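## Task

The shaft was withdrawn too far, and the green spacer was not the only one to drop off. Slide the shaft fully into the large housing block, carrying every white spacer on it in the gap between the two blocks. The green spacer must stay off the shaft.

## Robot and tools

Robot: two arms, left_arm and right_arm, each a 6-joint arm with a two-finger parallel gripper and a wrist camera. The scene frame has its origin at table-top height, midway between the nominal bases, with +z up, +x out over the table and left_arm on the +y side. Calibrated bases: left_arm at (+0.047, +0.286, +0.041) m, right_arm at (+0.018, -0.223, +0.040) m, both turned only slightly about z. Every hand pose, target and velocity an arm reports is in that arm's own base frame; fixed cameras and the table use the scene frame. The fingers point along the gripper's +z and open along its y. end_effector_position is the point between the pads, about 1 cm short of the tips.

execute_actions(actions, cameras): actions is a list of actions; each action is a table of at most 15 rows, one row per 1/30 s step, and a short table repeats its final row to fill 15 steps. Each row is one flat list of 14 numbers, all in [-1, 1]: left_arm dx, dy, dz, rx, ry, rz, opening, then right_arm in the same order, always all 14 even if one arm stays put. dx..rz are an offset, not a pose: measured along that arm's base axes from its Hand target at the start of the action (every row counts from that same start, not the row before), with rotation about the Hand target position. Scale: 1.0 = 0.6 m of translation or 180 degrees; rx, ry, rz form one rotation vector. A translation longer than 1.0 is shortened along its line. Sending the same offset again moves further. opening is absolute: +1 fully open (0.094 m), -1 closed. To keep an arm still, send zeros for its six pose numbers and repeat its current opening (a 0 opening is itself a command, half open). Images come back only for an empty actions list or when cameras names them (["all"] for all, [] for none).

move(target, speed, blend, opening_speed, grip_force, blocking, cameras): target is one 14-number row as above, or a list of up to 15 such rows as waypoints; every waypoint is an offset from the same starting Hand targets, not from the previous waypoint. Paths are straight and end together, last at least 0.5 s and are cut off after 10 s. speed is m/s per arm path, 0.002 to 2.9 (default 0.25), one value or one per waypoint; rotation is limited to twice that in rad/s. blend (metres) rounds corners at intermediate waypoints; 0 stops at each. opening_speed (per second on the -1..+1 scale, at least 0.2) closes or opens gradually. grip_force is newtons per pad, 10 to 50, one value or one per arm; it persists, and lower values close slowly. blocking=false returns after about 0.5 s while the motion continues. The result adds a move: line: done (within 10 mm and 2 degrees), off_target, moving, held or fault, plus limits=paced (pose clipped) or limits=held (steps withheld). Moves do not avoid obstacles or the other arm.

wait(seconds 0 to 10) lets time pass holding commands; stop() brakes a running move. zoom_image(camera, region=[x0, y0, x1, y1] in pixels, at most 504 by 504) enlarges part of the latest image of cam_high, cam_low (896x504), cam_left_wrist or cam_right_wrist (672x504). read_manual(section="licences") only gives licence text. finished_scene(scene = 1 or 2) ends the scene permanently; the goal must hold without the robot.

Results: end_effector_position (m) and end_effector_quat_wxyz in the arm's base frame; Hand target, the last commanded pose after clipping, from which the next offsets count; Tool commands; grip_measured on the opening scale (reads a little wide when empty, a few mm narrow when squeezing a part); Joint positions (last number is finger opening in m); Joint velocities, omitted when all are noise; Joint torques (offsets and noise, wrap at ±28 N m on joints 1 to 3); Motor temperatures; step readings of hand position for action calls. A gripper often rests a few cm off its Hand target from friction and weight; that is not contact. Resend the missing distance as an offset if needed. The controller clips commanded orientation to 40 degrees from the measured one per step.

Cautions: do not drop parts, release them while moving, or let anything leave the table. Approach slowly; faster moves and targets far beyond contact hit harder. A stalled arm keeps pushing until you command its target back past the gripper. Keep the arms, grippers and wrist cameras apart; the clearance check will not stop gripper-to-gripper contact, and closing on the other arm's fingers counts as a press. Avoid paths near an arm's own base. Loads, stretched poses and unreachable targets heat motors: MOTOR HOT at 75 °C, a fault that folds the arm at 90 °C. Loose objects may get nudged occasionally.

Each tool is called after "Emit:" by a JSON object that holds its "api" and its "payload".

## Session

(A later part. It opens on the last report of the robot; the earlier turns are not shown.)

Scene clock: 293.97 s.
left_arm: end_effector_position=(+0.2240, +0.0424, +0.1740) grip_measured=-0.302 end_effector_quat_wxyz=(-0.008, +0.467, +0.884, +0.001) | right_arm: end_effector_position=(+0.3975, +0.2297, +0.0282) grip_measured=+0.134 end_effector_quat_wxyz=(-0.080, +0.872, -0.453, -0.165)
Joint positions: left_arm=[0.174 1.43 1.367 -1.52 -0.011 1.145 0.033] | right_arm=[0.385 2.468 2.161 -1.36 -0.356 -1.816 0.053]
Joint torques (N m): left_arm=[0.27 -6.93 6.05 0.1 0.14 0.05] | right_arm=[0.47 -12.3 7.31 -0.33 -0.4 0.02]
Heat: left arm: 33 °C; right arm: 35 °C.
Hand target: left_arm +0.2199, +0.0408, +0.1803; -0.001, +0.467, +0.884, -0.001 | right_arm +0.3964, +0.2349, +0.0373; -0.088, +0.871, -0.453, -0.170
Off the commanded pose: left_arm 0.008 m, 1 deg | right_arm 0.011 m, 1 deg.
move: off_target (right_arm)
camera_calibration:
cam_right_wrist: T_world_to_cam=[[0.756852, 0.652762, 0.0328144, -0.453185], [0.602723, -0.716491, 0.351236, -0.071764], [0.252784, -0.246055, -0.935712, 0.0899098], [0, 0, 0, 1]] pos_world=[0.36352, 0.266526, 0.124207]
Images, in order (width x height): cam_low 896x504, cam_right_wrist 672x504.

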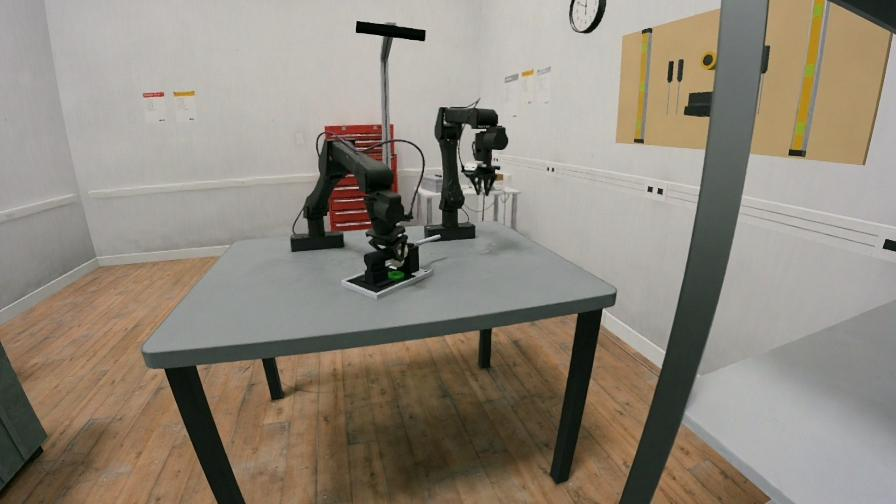

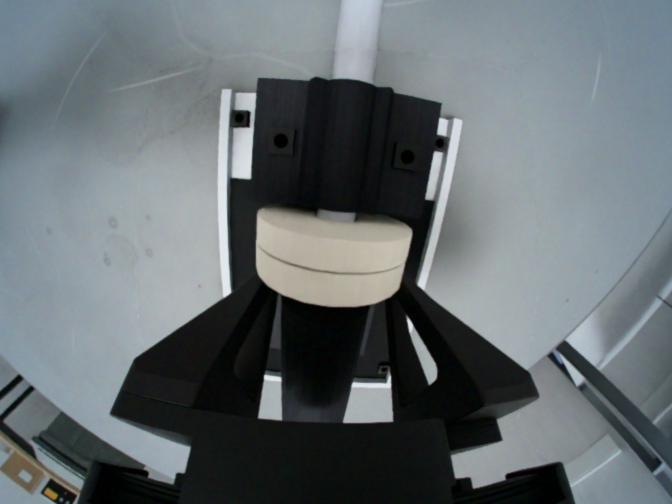

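Emit:
{"api": "move", "payload": {"target": [0,0,0,0,0,0,-0.3, 0.004,-0.004,0.028,0,0,0,-0.1], "cameras": ["cam_right_wrist","cam_low"], "speed": 0.05}}

Emit:
{"api": "zoom_image", "payload": {"camera": "cam_low", "region": [350, 205, 440, 300]}}

Emit:
{"api": "zoom_image", "payload": {"camera": "cam_right_wrist", "region": [200, 180, 440, 420]}}

Scene clock: 295.60 s.
left_arm: end_effector_position=(+0.2240, +0.0424, +0.1740) grip_measured=-0.302 end_effector_quat_wxyz=(-0.008, +0.467, +0.884, +0.001) | right_arm: end_effector_position=(+0.3994, +0.2305, +0.0489) grip_measured=+0.134 end_effector_quat_wxyz=(-0.082, +0.873, -0.453, -0.163)
Joint positions: left_arm=[0.174 1.43 1.367 -1.52 -0.011 1.145 0.033] | right_arm=[0.385 2.468 2.244 -1.437 -0.356 -1.816 0.053]
Joint torques (N m): left_arm=[0.42 -6.79 6.17 0.08 0.1 0.05] | right_arm=[-0.16 -11.64 7.27 -0.27 -0.4 -0.04]
Heat: left arm: 33 °C; right arm: 35 °C.
Hand target: left_arm +0.2199, +0.0408, +0.1803; -0.001, +0.467, +0.884, -0.001 | right_arm +0.3988, +0.2325, +0.0541; -0.088, +0.871, -0.453, -0.170
Off the commanded pose: left_arm 0.008 m, 1 deg | right_arm 0.006 m, 1 deg.
move: done
camera_calibration:
cam_right_wrist: T_world_to_cam=[[0.756647, 0.652665, 0.038905, -0.456051], [0.600624, -0.717361, 0.35305, -0.078756], [0.258332, -0.243767, -0.934795, 0.106182], [0, 0, 0, 1]] pos_world=[0.364942, 0.267035, 0.144806]
Images, in order (width x height): cam_low 896x504, cam_right_wrist 672x504.

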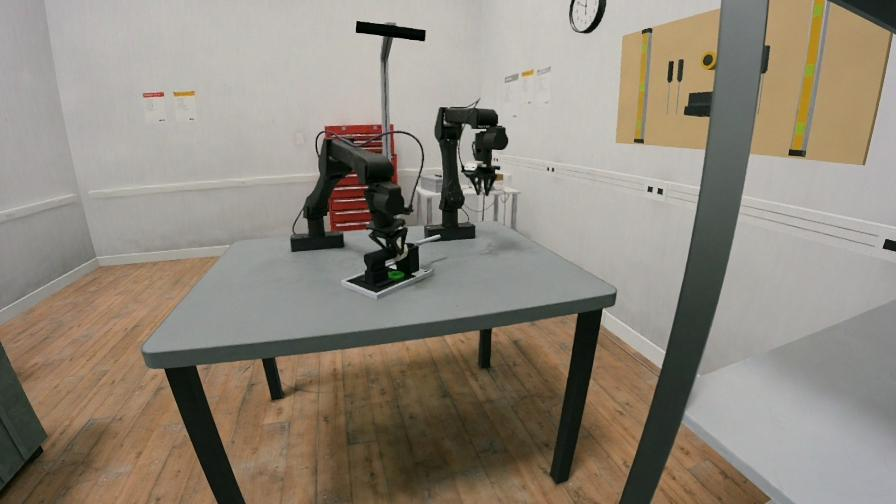

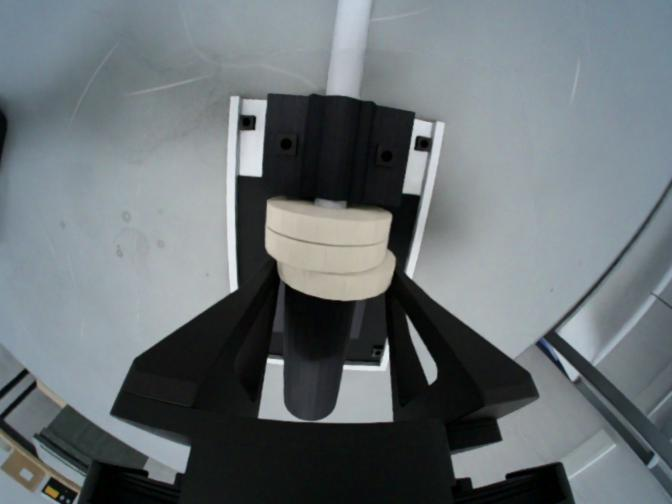

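Scaled by 5.305 from the camera's 896x504 image, which has a finer 1280x720 frame.

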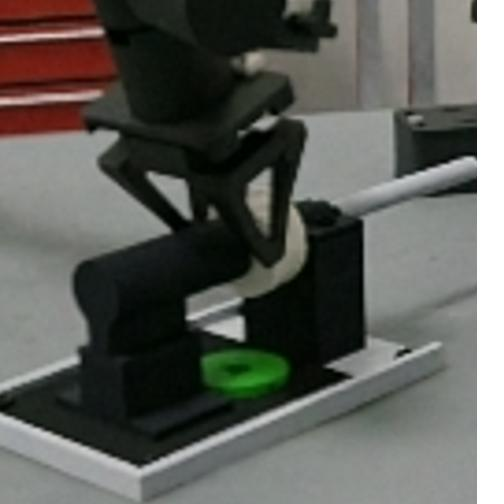

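Scaled by 2.100 from the camera's 672x504 image, which has a finer 960x720 frame.

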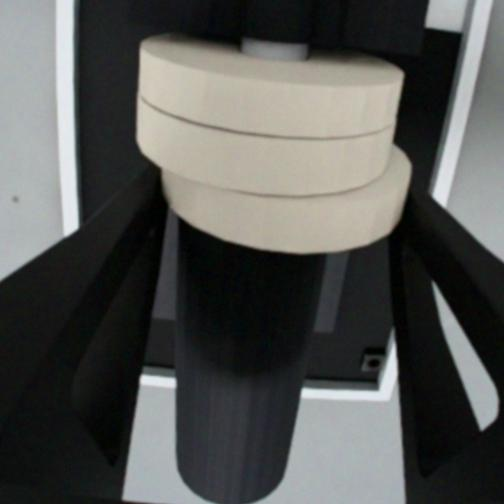

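Emit:
{"api": "move", "payload": {"target": [0,0,0,0,0,0,-0.3, -0.011,-0.0075,0.0,0,0,0,-0.1], "cameras": ["cam_right_wrist","cam_low"], "speed": 0.05}}

Emit:
{"api": "zoom_image", "payload": {"camera": "cam_low", "region": [350, 205, 440, 300]}}

Emit:
{"api": "zoom_image", "payload": {"camera": "cam_right_wrist", "region": [240, 180, 420, 320]}}

Scene clock: 297.10 s.
left_arm: end_effector_position=(+0.2240, +0.0424, +0.1740) grip_measured=-0.302 end_effector_quat_wxyz=(-0.008, +0.467, +0.884, +0.001) | right_arm: end_effector_position=(+0.3912, +0.2270, +0.0415) grip_measured=+0.134 end_effector_quat_wxyz=(-0.071, +0.871, -0.455, -0.172)
Joint positions: left_arm=[0.174 1.43 1.367 -1.52 -0.011 1.145 0.033] | right_arm=[0.384 2.458 2.193 -1.427 -0.356 -1.816 0.053]
Joint torques (N m): left_arm=[0.34 -6.86 6.04 0.11 0.14 0.04] | right_arm=[-0.51 -14.23 4.68 -0.14 -0.39 -0.09]
Heat: left arm: 33 °C; right arm: 35 °C.
Hand target: left_arm +0.2199, +0.0408, +0.1803; -0.001, +0.467, +0.884, -0.001 | right_arm +0.3922, +0.2279, +0.0541; -0.088, +0.871, -0.453, -0.170
Off the commanded pose: left_arm 0.008 m, 1 deg | right_arm 0.013 m, 2 deg.
move: off_target (right_arm)
camera_calibration:
cam_right_wrist: T_world_to_cam=[[0.757568, 0.652679, 0.0100039, -0.446437], [0.610232, -0.713574, 0.344136, -0.0779222], [0.231749, -0.254602, -0.938866, 0.113572], [0, 0, 0, 1]] pos_world=[0.359437, 0.264693, 0.137911]
Images, in order (width x height): cam_low 896x504, cam_right_wrist 672x504.

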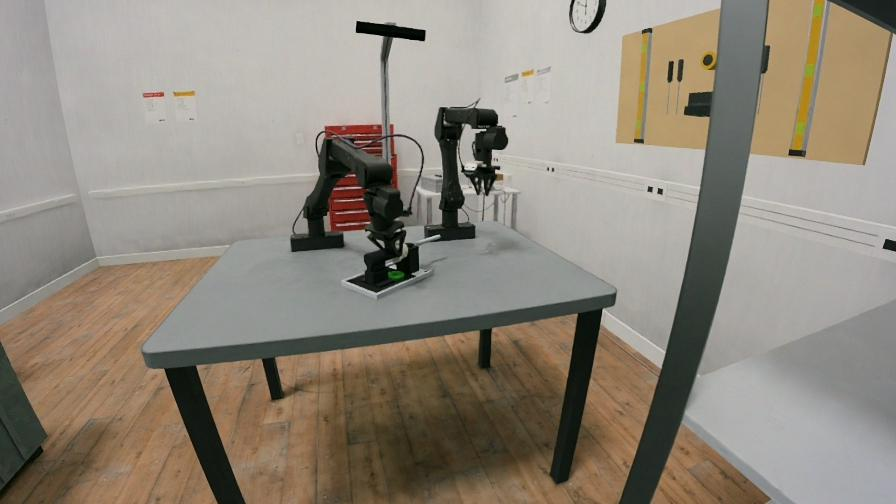

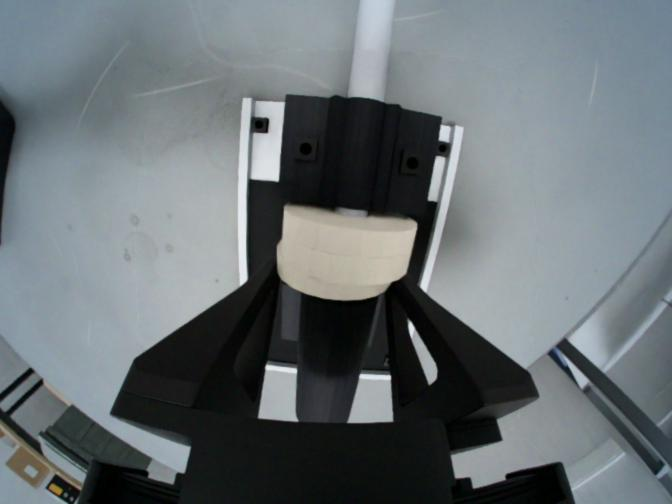

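Scaled by 5.305 from the camera's 896x504 image, which has a finer 1280x720 frame.

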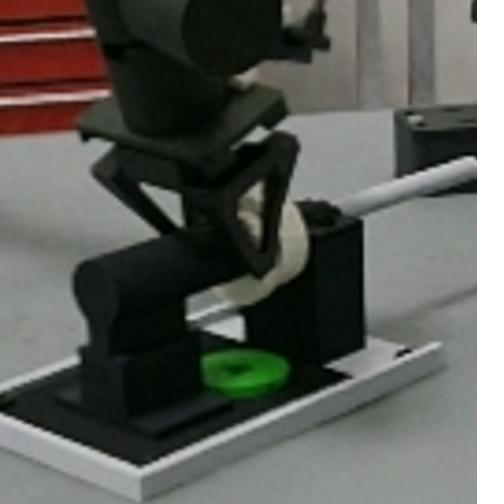

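Scaled by 2.800 from the camera's 672x504 image, which has a finer 960x720 frame.

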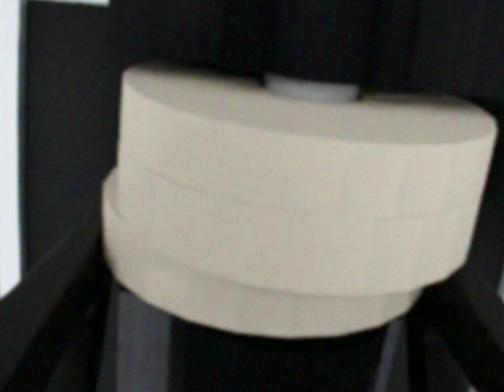

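Emit:
{"api": "move", "payload": {"target": [0,0,0,0,0,0,-0.3, 0.005,0.003,0.008,0,0,0,-0.1], "cameras": ["cam_right_wrist"], "speed": 0.05}}

Emit:
{"api": "zoom_image", "payload": {"camera": "cam_right_wrist", "region": [240, 180, 420, 320]}}

Scene clock: 298.60 s.
left_arm: end_effector_position=(+0.2240, +0.0424, +0.1740) grip_measured=-0.302 end_effector_quat_wxyz=(-0.008, +0.467, +0.884, +0.001) | right_arm: end_effector_position=(+0.3942, +0.2282, +0.0468) grip_measured=+0.134 end_effector_quat_wxyz=(-0.076, +0.872, -0.454, -0.168)
Joint positions: left_arm=[0.174 1.43 1.367 -1.52 -0.011 1.145 0.033] | right_arm=[0.384 2.458 2.216 -1.436 -0.356 -1.816 0.053]
Joint torques (N m): left_arm=[0.35 -6.76 5.93 0.04 0.11 0.07] | right_arm=[-0.4 -12.81 7.23 -0.33 -0.4 -0.07]
Heat: left arm: 33 °C; right arm: 35 °C.
Hand target: left_arm +0.2199, +0.0408, +0.1803; -0.001, +0.467, +0.884, -0.001 | right_arm +0.3952, +0.2297, +0.0589; -0.088, +0.871, -0.453, -0.170
Off the commanded pose: left_arm 0.008 m, 1 deg | right_arm 0.012 m, 1 deg.
move: off_target (right_arm)
camera_calibration:
cam_right_wrist: T_world_to_cam=[[0.757366, 0.652596, 0.0226944, -0.450075], [0.605945, -0.71533, 0.348042, -0.0788336], [0.243365, -0.249844, -0.937204, 0.112416], [0, 0, 0, 1]] pos_world=[0.361283, 0.265412, 0.143008]
Images, in order (width x height): cam_right_wrist 672x504.

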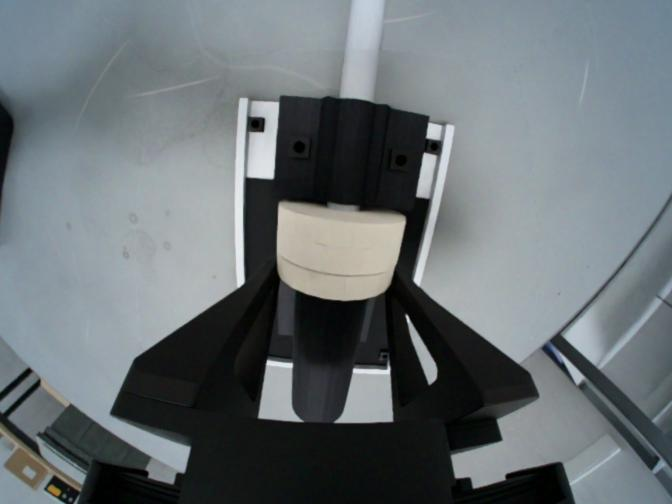

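Scaled by 2.800 from the camera's 672x504 image, which has a finer 960x720 frame.

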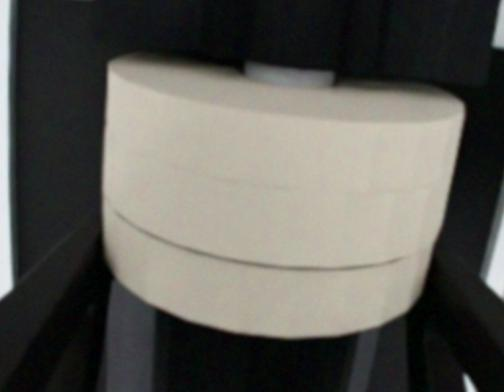

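Emit:
{"api": "move", "payload": {"target": [[0.0,-0.1,-0.05,-0.1285,-0.0877,0,-0.3, 0,0,0,0,0,0,-0.1],[0.0357,-0.2658,-0.12,-0.1285,-0.0877,0,-0.3, 0,0,0,0,0,0,-0.1]], "cameras": ["cam_left_wrist","cam_right_wrist","cam_high"], "speed": 0.15, "blend": [0.02,0]}}

Scene clock: 302.87 s.
left_arm: end_effector_position=(+0.2404, -0.1166, +0.1110) grip_measured=-0.302 end_effector_quat_wxyz=(+0.211, +0.454, +0.858, -0.112) | right_arm: end_effector_position=(+0.3940, +0.2282, +0.0469) grip_measured=+0.134 end_effector_quat_wxyz=(-0.076, +0.871, -0.454, -0.168)
Joint positions: left_arm=[-0.246 1.194 0.843 -0.847 0.314 0.668 0.033] | right_arm=[0.384 2.458 2.216 -1.437 -0.356 -1.816 0.053]
Joint torques (N m): left_arm=[-0.43 -3.21 5.57 1.06 0.24 -0.03] | right_arm=[-0.38 -12.79 7.21 -0.32 -0.39 -0.08]
Heat: left arm: 33 °C; right arm: 35 °C.
Hand target: left_arm +0.2414, -0.1187, +0.1084; +0.213, +0.454, +0.858, -0.113 | right_arm +0.3951, +0.2297, +0.0589; -0.087, +0.871, -0.453, -0.170
Off the commanded pose: left_arm 0.004 m, 0 deg | right_arm 0.012 m, 1 deg.
move: off_target (right_arm)
camera_calibration:
cam_left_wrist: T_world_to_cam=[[-0.776563, -0.626609, 0.0656589, 0.105279], [-0.600587, 0.767721, 0.223382, 0.222581], [-0.190381, 0.134036, -0.972517, 0.27894], [0, 0, 0, 1]] pos_world=[0.26854, -0.142299, 0.21464]
cam_right_wrist: T_world_to_cam=[[0.757404, 0.652577, 0.0219372, -0.449834], [0.606177, -0.715243, 0.347817, -0.0789531], [0.242668, -0.25014, -0.937306, 0.112854], [0, 0, 0, 1]] pos_world=[0.36118, 0.265311, 0.143108]
Images, in order (width x height): cam_high 896x504, cam_left_wrist 672x504, cam_right_wrist 672x504.

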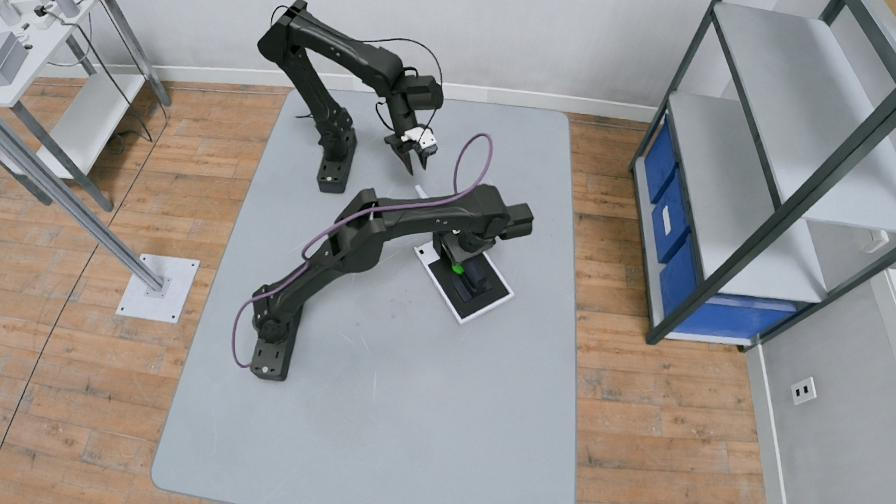

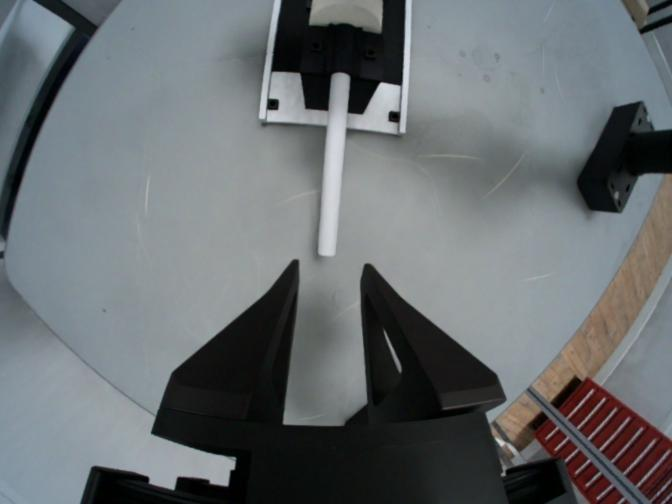

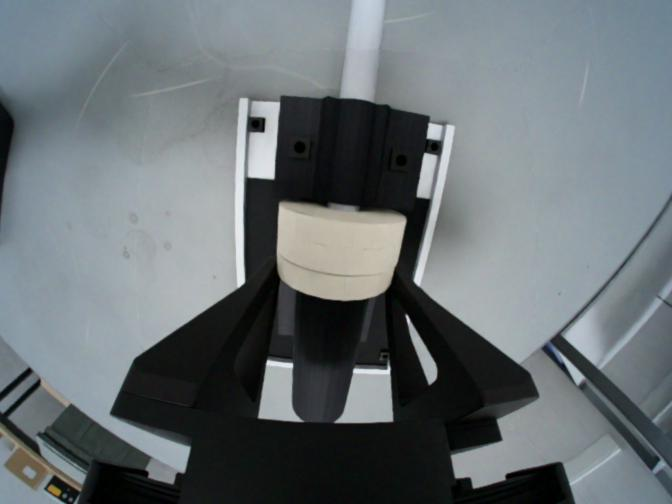

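Emit:
{"api": "move", "payload": {"target": [0.01,-0.003,-0.1135,0,0,0,-0.4, 0,0,0,0,0,0,-0.1], "cameras": ["cam_left_wrist"], "speed": 0.1}}

Scene clock: 304.97 s.
left_arm: end_effector_position=(+0.2469, -0.1179, +0.0423) grip_measured=-0.398 end_effector_quat_wxyz=(+0.211, +0.453, +0.859, -0.111) | right_arm: end_effector_position=(+0.3940, +0.2282, +0.0469) grip_measured=+0.134 end_effector_quat_wxyz=(-0.076, +0.871, -0.454, -0.168)
Joint positions: left_arm=[-0.246 1.307 0.634 -0.525 0.312 0.666 0.028] | right_arm=[0.384 2.458 2.216 -1.437 -0.356 -1.816 0.053]
Joint torques (N m): left_arm=[-0.58 -3.56 5.27 1.05 0.27 -0.06] | right_arm=[-0.39 -12.83 7.23 -0.32 -0.38 -0.08]
Heat: left arm: 33 °C; right arm: 35 °C.
Hand target: left_arm +0.2474, -0.1205, +0.0403; +0.213, +0.454, +0.858, -0.113 | right_arm +0.3951, +0.2297, +0.0589; -0.087, +0.871, -0.453, -0.170
Off the commanded pose: left_arm 0.003 m, 0 deg | right_arm 0.012 m, 1 deg.
move: off_target (right_arm)
camera_calibration:
cam_left_wrist: T_world_to_cam=[[-0.7752, -0.628345, 0.0651769, 0.113465], [-0.602087, 0.766125, 0.224818, 0.2428], [-0.191197, 0.135037, -0.972219, 0.213866], [0, 0, 0, 1]] pos_world=[0.275035, -0.1436, 0.145944]
Images, in order (width x height): cam_left_wrist 672x504.

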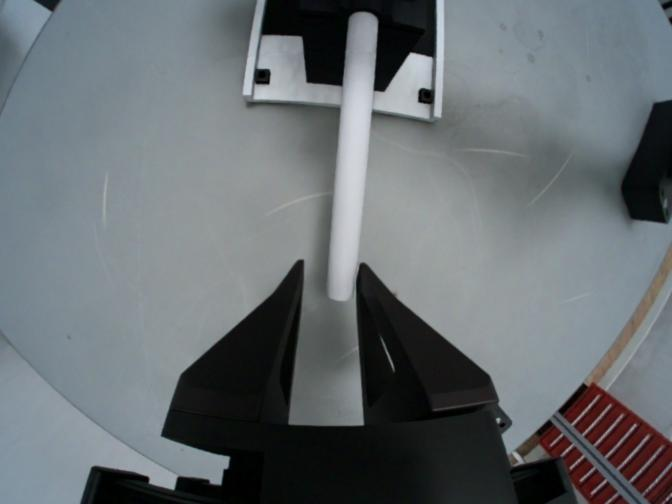

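Emit:
{"api": "move", "payload": {"target": [-0.0075,-0.006,0.0,0,0,0,-0.45, 0,0,0,0,0,0,-0.1], "cameras": ["cam_left_wrist"], "speed": 0.1}}

Scene clock: 306.10 s.
left_arm: end_effector_position=(+0.2417, -0.1219, +0.0389) grip_measured=-0.448 end_effector_quat_wxyz=(+0.204, +0.454, +0.860, -0.113) | right_arm: end_effector_position=(+0.3940, +0.2282, +0.0469) grip_measured=+0.134 end_effector_quat_wxyz=(-0.076, +0.871, -0.454, -0.168)
Joint positions: left_arm=[-0.27 1.307 0.623 -0.522 0.305 0.644 0.026] | right_arm=[0.384 2.458 2.216 -1.437 -0.356 -1.816 0.053]
Joint torques (N m): left_arm=[-0.51 -5.03 5.15 1.04 0.32 -0.08] | right_arm=[-0.39 -12.79 7.24 -0.32 -0.39 -0.07]
Heat: left arm: 33 °C; right arm: 34 °C.
Hand target: left_arm +0.2429, -0.1240, +0.0403; +0.213, +0.454, +0.858, -0.113 | right_arm +0.3951, +0.2297, +0.0589; -0.087, +0.871, -0.453, -0.170
Off the commanded pose: left_arm 0.003 m, 1 deg | right_arm 0.012 m, 1 deg.
move: off_target (right_arm)
camera_calibration:
cam_left_wrist: T_world_to_cam=[[-0.775637, -0.626764, 0.0745215, 0.107043], [-0.59711, 0.766904, 0.2352, 0.242071], [-0.204566, 0.137932, -0.969086, 0.213464], [0, 0, 0, 1]] pos_world=[0.271237, -0.147998, 0.141953]
Images, in order (width x height): cam_left_wrist 672x504.

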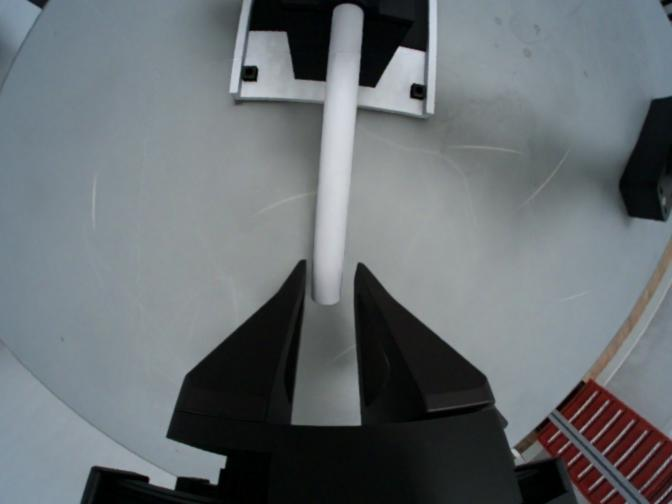

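Emit:
{"api": "move", "payload": {"target": [[0,0,0,0,0,0,-1, 0,0,0,0,0,0,-0.1],[0.0112,-0.0165,0.0,0,0,0,-1, 0,0,0,0,0,0,-0.1]], "cameras": ["cam_left_wrist","cam_right_wrist"], "speed": 0.03, "grip_force": [50,50]}}

Emit:
{"api": "zoom_image", "payload": {"camera": "cam_right_wrist", "region": [240, 180, 420, 320]}}

Scene clock: 307.87 s.
left_arm: end_effector_position=(+0.2421, -0.1225, +0.0380) grip_measured=-0.712 end_effector_quat_wxyz=(+0.202, +0.454, +0.862, -0.102) | right_arm: end_effector_position=(+0.3940, +0.2282, +0.0469) grip_measured=+0.134 end_effector_quat_wxyz=(-0.076, +0.871, -0.454, -0.168)
Joint positions: left_arm=[-0.292 1.307 0.624 -0.518 0.274 0.626 0.014] | right_arm=[0.384 2.458 2.216 -1.437 -0.356 -1.816 0.053]
Joint torques (N m): left_arm=[-1.78 -2.1 6.97 1.21 0.41 -0.2] | right_arm=[-0.38 -12.81 7.23 -0.32 -0.39 -0.07]
Heat: left arm: 33 °C; right arm: 34 °C.
Hand target: left_arm +0.2496, -0.1340, +0.0403; +0.213, +0.454, +0.858, -0.113 | right_arm +0.3951, +0.2297, +0.0589; -0.088, +0.871, -0.453, -0.170
Off the commanded pose: left_arm 0.014 m, 2 deg | right_arm 0.012 m, 1 deg.
move: off_target (left_arm, right_arm)
camera_calibration:
cam_left_wrist: T_world_to_cam=[[-0.772784, -0.632204, 0.0558897, 0.106409], [-0.602462, 0.758414, 0.248694, 0.242802], [-0.199613, 0.158515, -0.966968, 0.214], [0, 0, 0, 1]] pos_world=[0.271227, -0.150795, 0.140601]
cam_right_wrist: T_world_to_cam=[[0.757404, 0.652577, 0.0219372, -0.449834], [0.606177, -0.715243, 0.347817, -0.0789531], [0.242668, -0.25014, -0.937306, 0.112854], [0, 0, 0, 1]] pos_world=[0.36118, 0.265311, 0.143108]
Images, in order (width x height): cam_left_wrist 672x504, cam_right_wrist 672x504.

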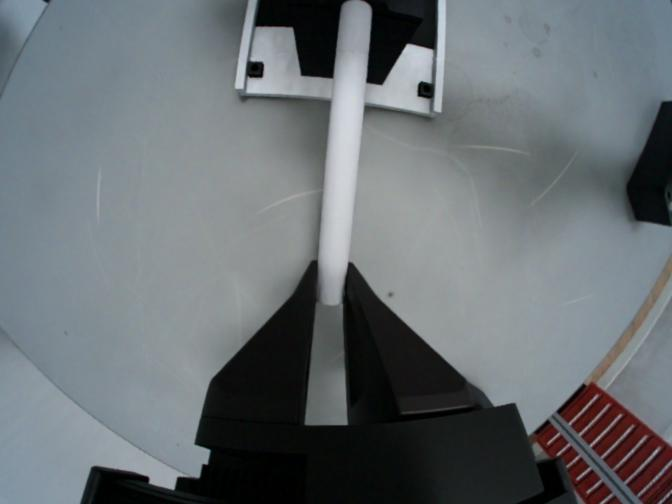

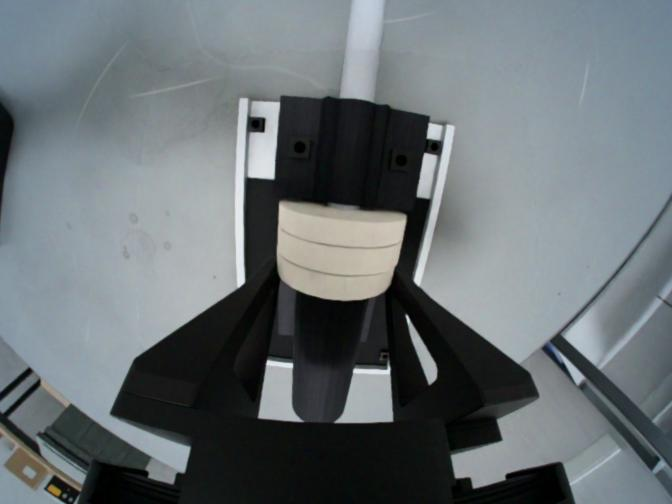

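Scaled by 2.800 from the camera's 672x504 image, which has a finer 960x720 frame.

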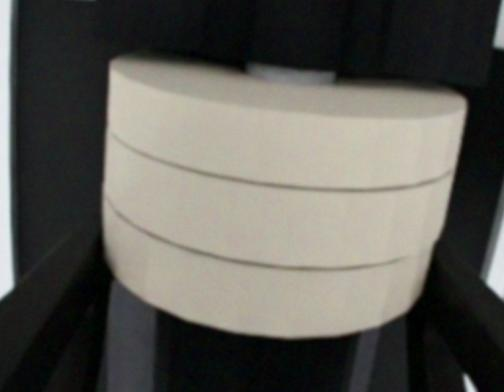

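Emit:
{"api": "move", "payload": {"target": [0.0093,-0.0138,0.0,0,0,0,-1, 0,0,0,0,0,0,-0.1], "cameras": ["cam_left_wrist","cam_right_wrist"], "speed": 0.03}}

Emit:
{"api": "zoom_image", "payload": {"camera": "cam_right_wrist", "region": [240, 180, 420, 320]}}

Scene clock: 309.03 s.
left_arm: end_effector_position=(+0.2425, -0.1228, +0.0379) grip_measured=-0.712 end_effector_quat_wxyz=(+0.188, +0.454, +0.866, -0.092) | right_arm: end_effector_position=(+0.3940, +0.2282, +0.0469) grip_measured=+0.134 end_effector_quat_wxyz=(-0.076, +0.871, -0.454, -0.168)
Joint positions: left_arm=[-0.313 1.326 0.651 -0.547 0.241 0.61 0.014] | right_arm=[0.384 2.458 2.216 -1.437 -0.356 -1.816 0.053]
Joint torques (N m): left_arm=[-2.4 -1.51 6.84 1.54 0.67 -0.3] | right_arm=[-0.4 -12.81 7.23 -0.32 -0.39 -0.07]
Motor temperatures (°C): left_arm=[23 28 29 34 24 26 25] | right_arm=[27 32 26 34 27 26 26]
Heat: left arm: 34 °C; right arm: 34 °C.
Hand target: left_arm +0.2552, -0.1423, +0.0403; +0.213, +0.454, +0.858, -0.113 | right_arm +0.3951, +0.2297, +0.0589; -0.088, +0.871, -0.453, -0.170
Off the commanded pose: left_arm 0.023 m, 4 deg | right_arm 0.012 m, 1 deg.
move: off_target (left_arm, right_arm)
camera_calibration:
cam_left_wrist: T_world_to_cam=[[-0.768816, -0.637579, 0.0491317, 0.105122], [-0.601664, 0.747252, 0.282162, 0.240378], [-0.216614, 0.18737, -0.958108, 0.221441], [0, 0, 0, 1]] pos_world=[0.273413, -0.154091, 0.139174]
cam_right_wrist: T_world_to_cam=[[0.757404, 0.652577, 0.0219372, -0.449834], [0.606177, -0.715243, 0.347817, -0.0789531], [0.242668, -0.25014, -0.937306, 0.112854], [0, 0, 0, 1]] pos_world=[0.36118, 0.265311, 0.143108]
Images, in order (width x height): cam_left_wrist 672x504, cam_right_wrist 672x504.

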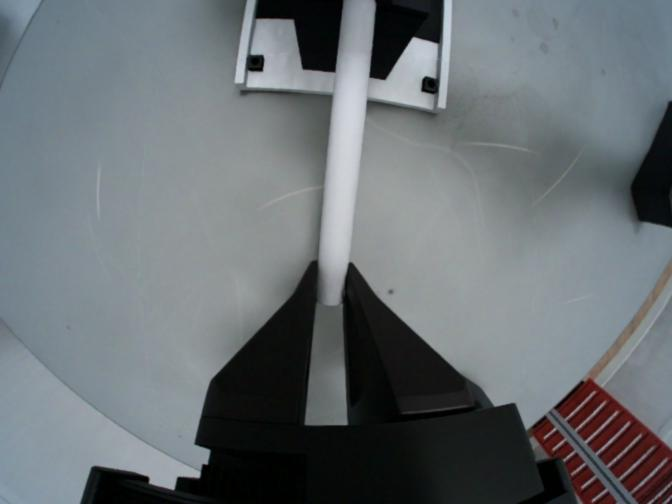

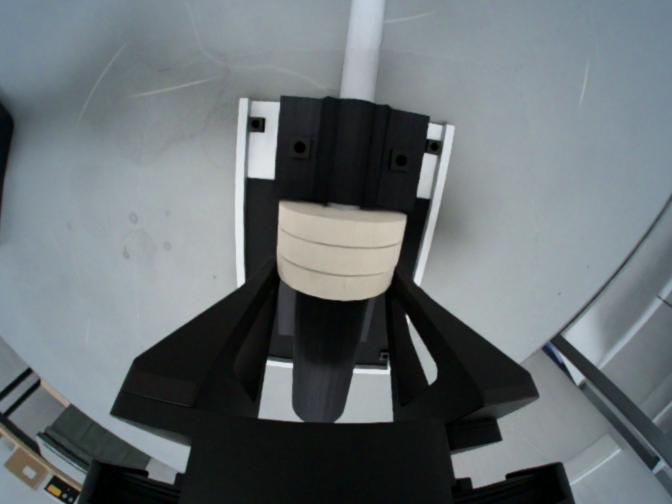

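Scaled by 2.800 from the camera's 672x504 image, which has a finer 960x720 frame.

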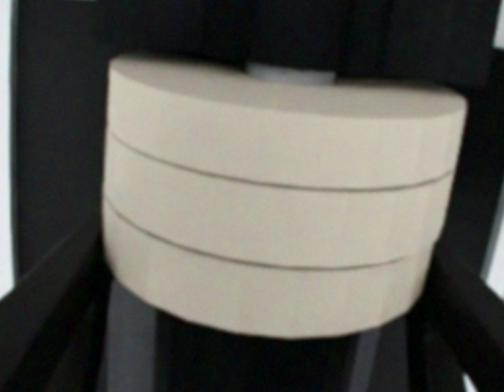

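Emit:
{"api": "move", "payload": {"target": [0.0,0.0,0.0,0,0,0,-1, 0,0,0.005,0,0,0,-0.1], "cameras": ["cam_right_wrist"], "speed": 0.03, "grip_force": [50,12]}}

Emit:
{"api": "zoom_image", "payload": {"camera": "cam_right_wrist", "region": [240, 180, 420, 320]}}

Scene clock: 310.87 s.
left_arm: end_effector_position=(+0.2425, -0.1228, +0.0379) grip_measured=-0.712 end_effector_quat_wxyz=(+0.188, +0.454, +0.866, -0.092) | right_arm: end_effector_position=(+0.3942, +0.2282, +0.0500) grip_measured=+0.162 end_effector_quat_wxyz=(-0.076, +0.872, -0.454, -0.168)
Joint positions: left_arm=[-0.313 1.326 0.651 -0.547 0.241 0.609 0.014] | right_arm=[0.384 2.458 2.228 -1.449 -0.356 -1.816 0.055]
Joint torques (N m): left_arm=[-2.3 -1.72 6.79 1.57 0.67 -0.32] | right_arm=[-0.39 -12.75 7.27 -0.29 -0.39 -0.07]
Heat: left arm: 34 °C; right arm: 34 °C.
Hand target: left_arm +0.2552, -0.1423, +0.0403; +0.213, +0.454, +0.858, -0.113 | right_arm +0.3952, +0.2297, +0.0620; -0.088, +0.871, -0.453, -0.170
Off the commanded pose: left_arm 0.023 m, 4 deg | right_arm 0.012 m, 1 deg.
grip_force (N): 50, 12
move: off_target (left_arm, right_arm)
camera_calibration:
cam_right_wrist: T_world_to_cam=[[0.757366, 0.652596, 0.0226944, -0.450148], [0.605945, -0.71533, 0.348042, -0.0799473], [0.243365, -0.249844, -0.937204, 0.115415], [0, 0, 0, 1]] pos_world=[0.361283, 0.265412, 0.146208]
Images, in order (width x height): cam_right_wrist 672x504.

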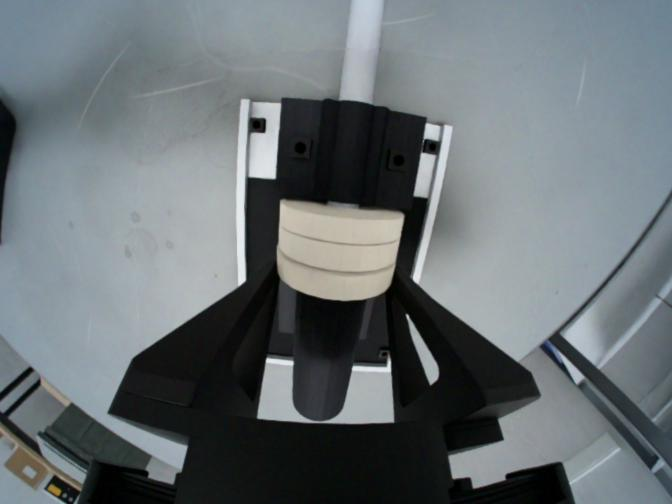

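Scaled by 2.800 from the camera's 672x504 image, which has a finer 960x720 frame.

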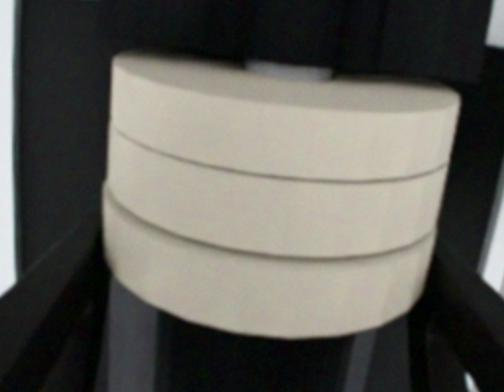

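Emit:
{"api": "move", "payload": {"target": [0.005,-0.008,0.0,0,0,0,-1, 0.0005,0.0005,-0.001,0,0,0,-0.1], "cameras": ["cam_right_wrist"], "speed": 0.03}}

Emit:
{"api": "zoom_image", "payload": {"camera": "cam_right_wrist", "region": [240, 180, 420, 320]}}

Scene clock: 312.13 s.
left_arm: end_effector_position=(+0.2426, -0.1230, +0.0380) grip_measured=-0.712 end_effector_quat_wxyz=(+0.180, +0.454, +0.868, -0.086) | right_arm: end_effector_position=(+0.3941, +0.2282, +0.0500) grip_measured=+0.162 end_effector_quat_wxyz=(-0.076, +0.871, -0.454, -0.168)
Joint positions: left_arm=[-0.326 1.336 0.666 -0.563 0.223 0.6 0.014] | right_arm=[0.384 2.458 2.228 -1.449 -0.356 -1.816 0.055]
Joint torques (N m): left_arm=[-2.47 -1.26 6.76 1.73 0.82 -0.35] | right_arm=[-0.35 -12.6 7.42 -0.32 -0.39 -0.07]
Heat: left arm: 34 °C; right arm: 34 °C.
Hand target: left_arm +0.2583, -0.1471, +0.0404; +0.213, +0.454, +0.858, -0.113 | right_arm +0.3955, +0.2300, +0.0614; -0.088, +0.871, -0.453, -0.170
Off the commanded pose: left_arm 0.029 m, 5 deg | right_arm 0.012 m, 1 deg.
grip_force (N): 50, 12
move: off_target (left_arm, right_arm)
camera_calibration:
cam_right_wrist: T_world_to_cam=[[0.757364, 0.652611, 0.0223094, -0.450018], [0.606074, -0.715253, 0.347977, -0.079944], [0.243051, -0.250024, -0.937238, 0.115606], [0, 0, 0, 1]] pos_world=[0.361182, 0.265411, 0.146208]
Images, in order (width x height): cam_right_wrist 672x504.

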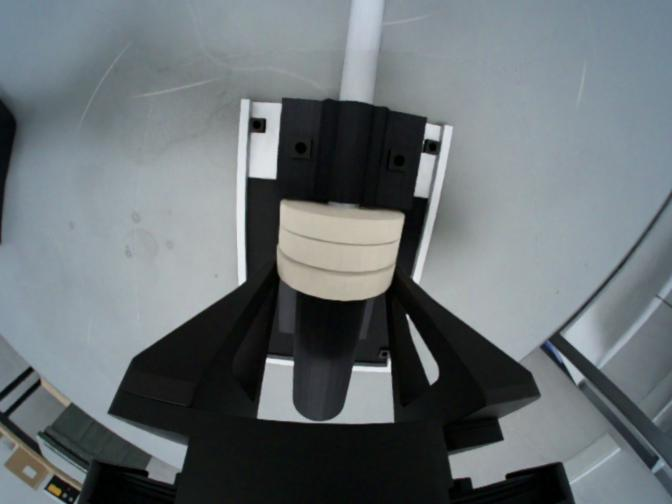

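Scaled by 2.800 from the camera's 672x504 image, which has a finer 960x720 frame.

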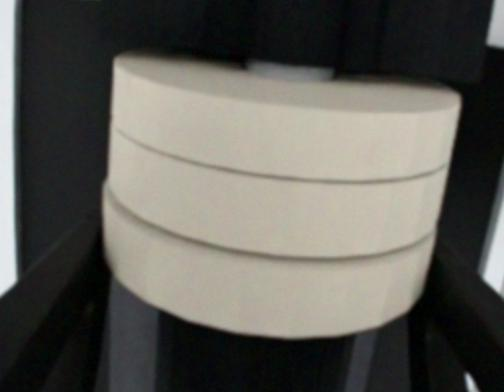

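Emit:
{"api": "move", "payload": {"target": [0,0,0.0,0,0,0,-1, 0.0015,0.001,-0.006,0,0,0,-0.1], "cameras": ["cam_right_wrist"], "speed": 0.03}}

Emit:
{"api": "zoom_image", "payload": {"camera": "cam_right_wrist", "region": [240, 180, 420, 320]}}

Scene clock: 313.47 s.
left_arm: end_effector_position=(+0.2426, -0.1230, +0.0380) grip_measured=-0.712 end_effector_quat_wxyz=(+0.180, +0.454, +0.868, -0.086) | right_arm: end_effector_position=(+0.3941, +0.2282, +0.0500) grip_measured=+0.162 end_effector_quat_wxyz=(-0.076, +0.871, -0.454, -0.168)
Joint positions: left_arm=[-0.326 1.336 0.666 -0.563 0.223 0.6 0.014] | right_arm=[0.384 2.458 2.228 -1.449 -0.356 -1.816 0.055]
Joint torques (N m): left_arm=[-2.4 -1.24 6.76 1.77 0.8 -0.34] | right_arm=[-0.28 -12.1 7.16 -0.23 -0.39 -0.07]
Heat: left arm: 34 °C; right arm: 34 °C.
Hand target: left_arm +0.2583, -0.1471, +0.0404; +0.213, +0.454, +0.858, -0.113 | right_arm +0.3964, +0.2306, +0.0578; -0.088, +0.871, -0.453, -0.170
Off the commanded pose: left_arm 0.029 m, 5 deg | right_arm 0.008 m, 1 deg.
grip_force (N): 50, 12
move: off_target (left_arm)
camera_calibration:
cam_right_wrist: T_world_to_cam=[[0.757364, 0.652611, 0.0223094, -0.450018], [0.606074, -0.715253, 0.347977, -0.079944], [0.243051, -0.250024, -0.937238, 0.115606], [0, 0, 0, 1]] pos_world=[0.361182, 0.265411, 0.146208]
Images, in order (width x height): cam_right_wrist 672x504.

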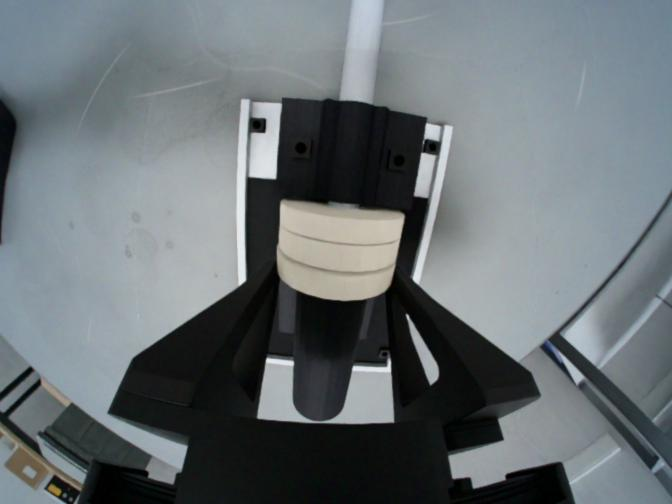

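Scaled by 2.800 from the camera's 672x504 image, which has a finer 960x720 frame.

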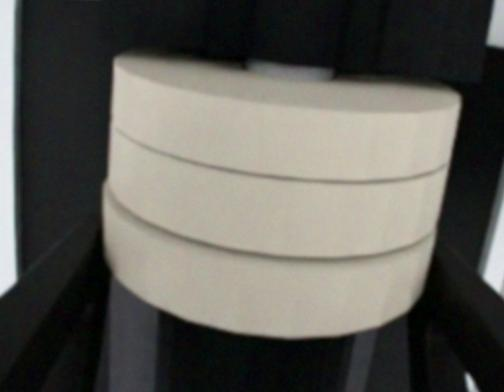

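Emit:
{"api": "move", "payload": {"target": [0,0,0.0,0,0,0,-1, 0.001,0.0005,-0.006,0,0,0,-0.1], "cameras": ["cam_right_wrist"], "speed": 0.03}}

Emit:
{"api": "zoom_image", "payload": {"camera": "cam_right_wrist", "region": [240, 180, 420, 320]}}

Scene clock: 314.43 s.
left_arm: end_effector_position=(+0.2426, -0.1230, +0.0380) grip_measured=-0.712 end_effector_quat_wxyz=(+0.180, +0.454, +0.868, -0.086) | right_arm: end_effector_position=(+0.3941, +0.2282, +0.0500) grip_measured=+0.162 end_effector_quat_wxyz=(-0.076, +0.871, -0.454, -0.168)
Joint positions: left_arm=[-0.326 1.336 0.666 -0.563 0.223 0.6 0.014] | right_arm=[0.384 2.458 2.228 -1.449 -0.356 -1.816 0.055]
Joint torques (N m): left_arm=[-2.45 -1.35 6.87 1.73 0.79 -0.32] | right_arm=[-0.31 -11.78 6.6 -0.13 -0.38 -0.07]
Heat: left arm: 34 °C; right arm: 34 °C.
Hand target: left_arm +0.2583, -0.1471, +0.0404; +0.213, +0.454, +0.858, -0.113 | right_arm +0.3970, +0.2309, +0.0542; -0.088, +0.871, -0.453, -0.170
Off the commanded pose: left_arm 0.029 m, 5 deg | right_arm 0.006 m, 1 deg.
grip_force (N): 50, 12
move: off_target (left_arm)
camera_calibration:
cam_right_wrist: T_world_to_cam=[[0.757364, 0.652611, 0.0223094, -0.450018], [0.606074, -0.715253, 0.347977, -0.079944], [0.243051, -0.250024, -0.937238, 0.115606], [0, 0, 0, 1]] pos_world=[0.361182, 0.265411, 0.146208]
Images, in order (width x height): cam_right_wrist 672x504.

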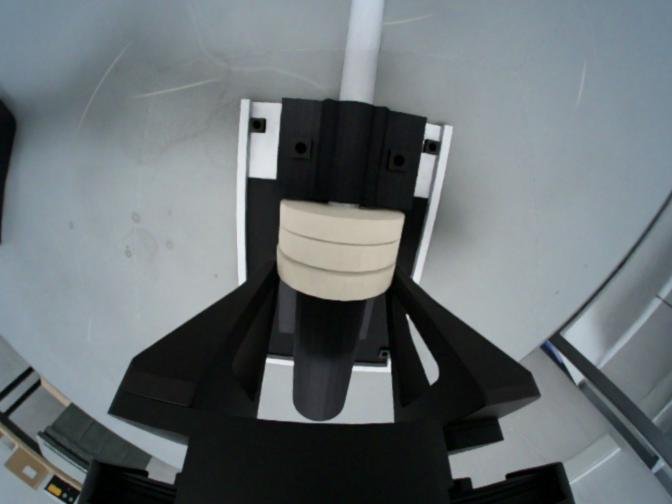

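Scaled by 2.800 from the camera's 672x504 image, which has a finer 960x720 frame.

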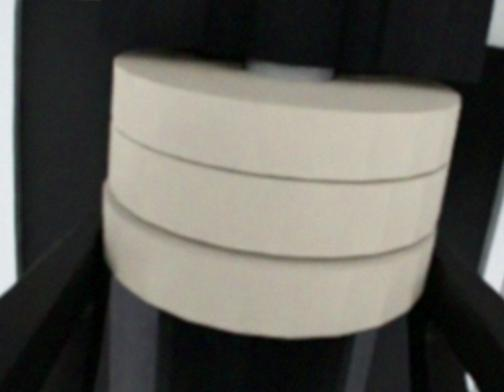

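Emit:
{"api": "move", "payload": {"target": [0,0,0.0,0,0,0,-1, 0.0005,0.0,-0.006,0,0,0,-0.1], "cameras": ["cam_right_wrist"], "speed": 0.03}}

Emit:
{"api": "zoom_image", "payload": {"camera": "cam_right_wrist", "region": [240, 180, 420, 320]}}

Scene clock: 315.63 s.
left_arm: end_effector_position=(+0.2426, -0.1230, +0.0380) grip_measured=-0.712 end_effector_quat_wxyz=(+0.180, +0.454, +0.868, -0.086) | right_arm: end_effector_position=(+0.3963, +0.2291, +0.0498) grip_measured=+0.162 end_effector_quat_wxyz=(-0.080, +0.872, -0.454, -0.165)
Joint positions: left_arm=[-0.326 1.336 0.666 -0.563 0.223 0.6 0.014] | right_arm=[0.384 2.458 2.228 -1.439 -0.356 -1.816 0.055]
Joint torques (N m): left_arm=[-2.58 -1.37 6.8 1.73 0.79 -0.34] | right_arm=[-0.34 -11.63 5.7 -0.08 -0.39 -0.07]
Heat: left arm: 34 °C; right arm: 34 °C.
Hand target: left_arm +0.2583, -0.1471, +0.0404; +0.213, +0.454, +0.858, -0.113 | right_arm +0.3973, +0.2309, +0.0506; -0.088, +0.871, -0.453, -0.170
Off the commanded pose: left_arm 0.029 m, 5 deg | right_arm 0.002 m, 1 deg.
grip_force (N): 50, 12
move: off_target (left_arm)
camera_calibration:
cam_right_wrist: T_world_to_cam=[[0.757091, 0.65254, 0.031694, -0.452605], [0.602886, -0.716524, 0.350888, -0.0791759], [0.251678, -0.246546, -0.935881, 0.110783], [0, 0, 0, 1]] pos_world=[0.362516, 0.265925, 0.145807]
Images, in order (width x height): cam_right_wrist 672x504.

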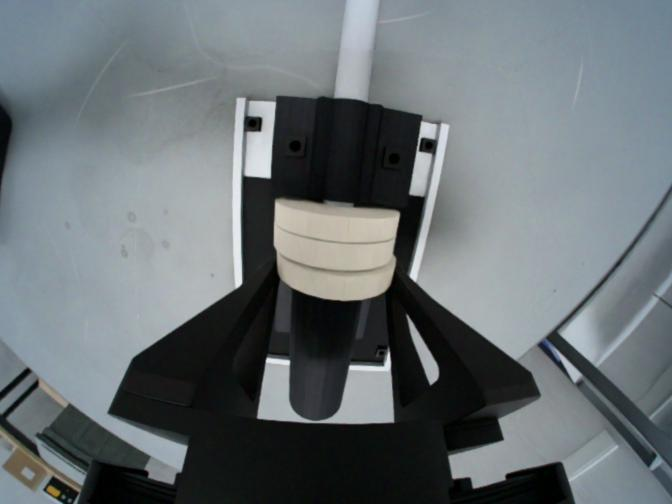

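Scaled by 2.800 from the camera's 672x504 image, which has a finer 960x720 frame.

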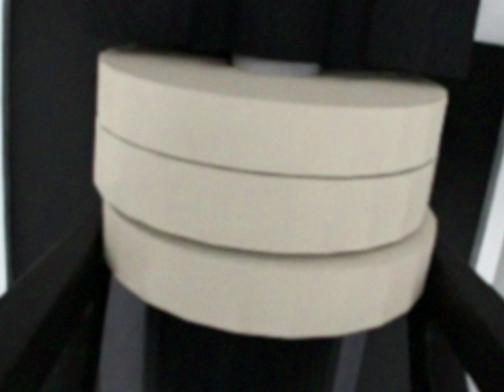

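Emit:
{"api": "move", "payload": {"target": [0,0,0.0,0,0,0,-1, -0.004,-0.003,-0.005,0,0,0,-0.1], "cameras": ["cam_right_wrist"], "speed": 0.03}}

Emit:
{"api": "zoom_image", "payload": {"camera": "cam_right_wrist", "region": [240, 180, 420, 320]}}

Scene clock: 316.90 s.
left_arm: end_effector_position=(+0.2426, -0.1230, +0.0380) grip_measured=-0.712 end_effector_quat_wxyz=(+0.180, +0.454, +0.868, -0.086) | right_arm: end_effector_position=(+0.3954, +0.2287, +0.0428) grip_measured=+0.162 end_effector_quat_wxyz=(-0.078, +0.872, -0.454, -0.166)
Joint positions: left_arm=[-0.326 1.336 0.666 -0.563 0.223 0.6 0.014] | right_arm=[0.384 2.458 2.2 -1.415 -0.356 -1.816 0.055]
Joint torques (N m): left_arm=[-2.45 -1.35 6.84 1.74 0.8 -0.32] | right_arm=[-0.49 -12.89 4.66 -0.14 -0.39 -0.09]
Heat: left arm: 35 °C; right arm: 34 °C.
Hand target: left_arm +0.2583, -0.1471, +0.0404; +0.213, +0.454, +0.858, -0.113 | right_arm +0.3949, +0.2291, +0.0475; -0.088, +0.871, -0.453, -0.170
Off the commanded pose: left_arm 0.029 m, 5 deg | right_arm 0.005 m, 1 deg.
grip_force (N): 50, 12
move: off_target (left_arm)
camera_calibration:
cam_right_wrist: T_world_to_cam=[[0.7572, 0.652594, 0.0277539, -0.451228], [0.604264, -0.715991, 0.349601, -0.0770651], [0.248019, -0.247947, -0.936488, 0.106186], [0, 0, 0, 1]] pos_world=[0.361901, 0.265619, 0.138907]
Images, in order (width x height): cam_right_wrist 672x504.

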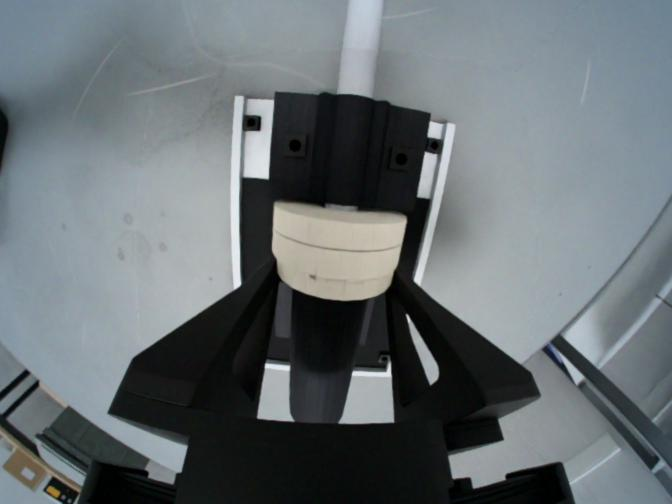

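Scaled by 2.800 from the camera's 672x504 image, which has a finer 960x720 frame.

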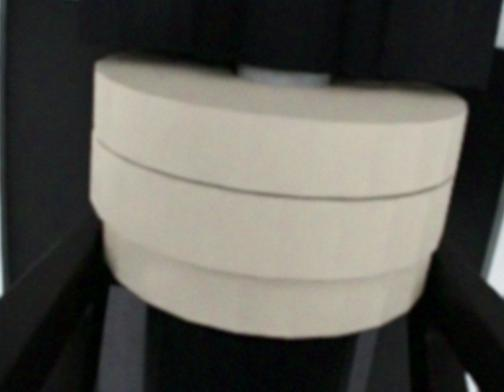

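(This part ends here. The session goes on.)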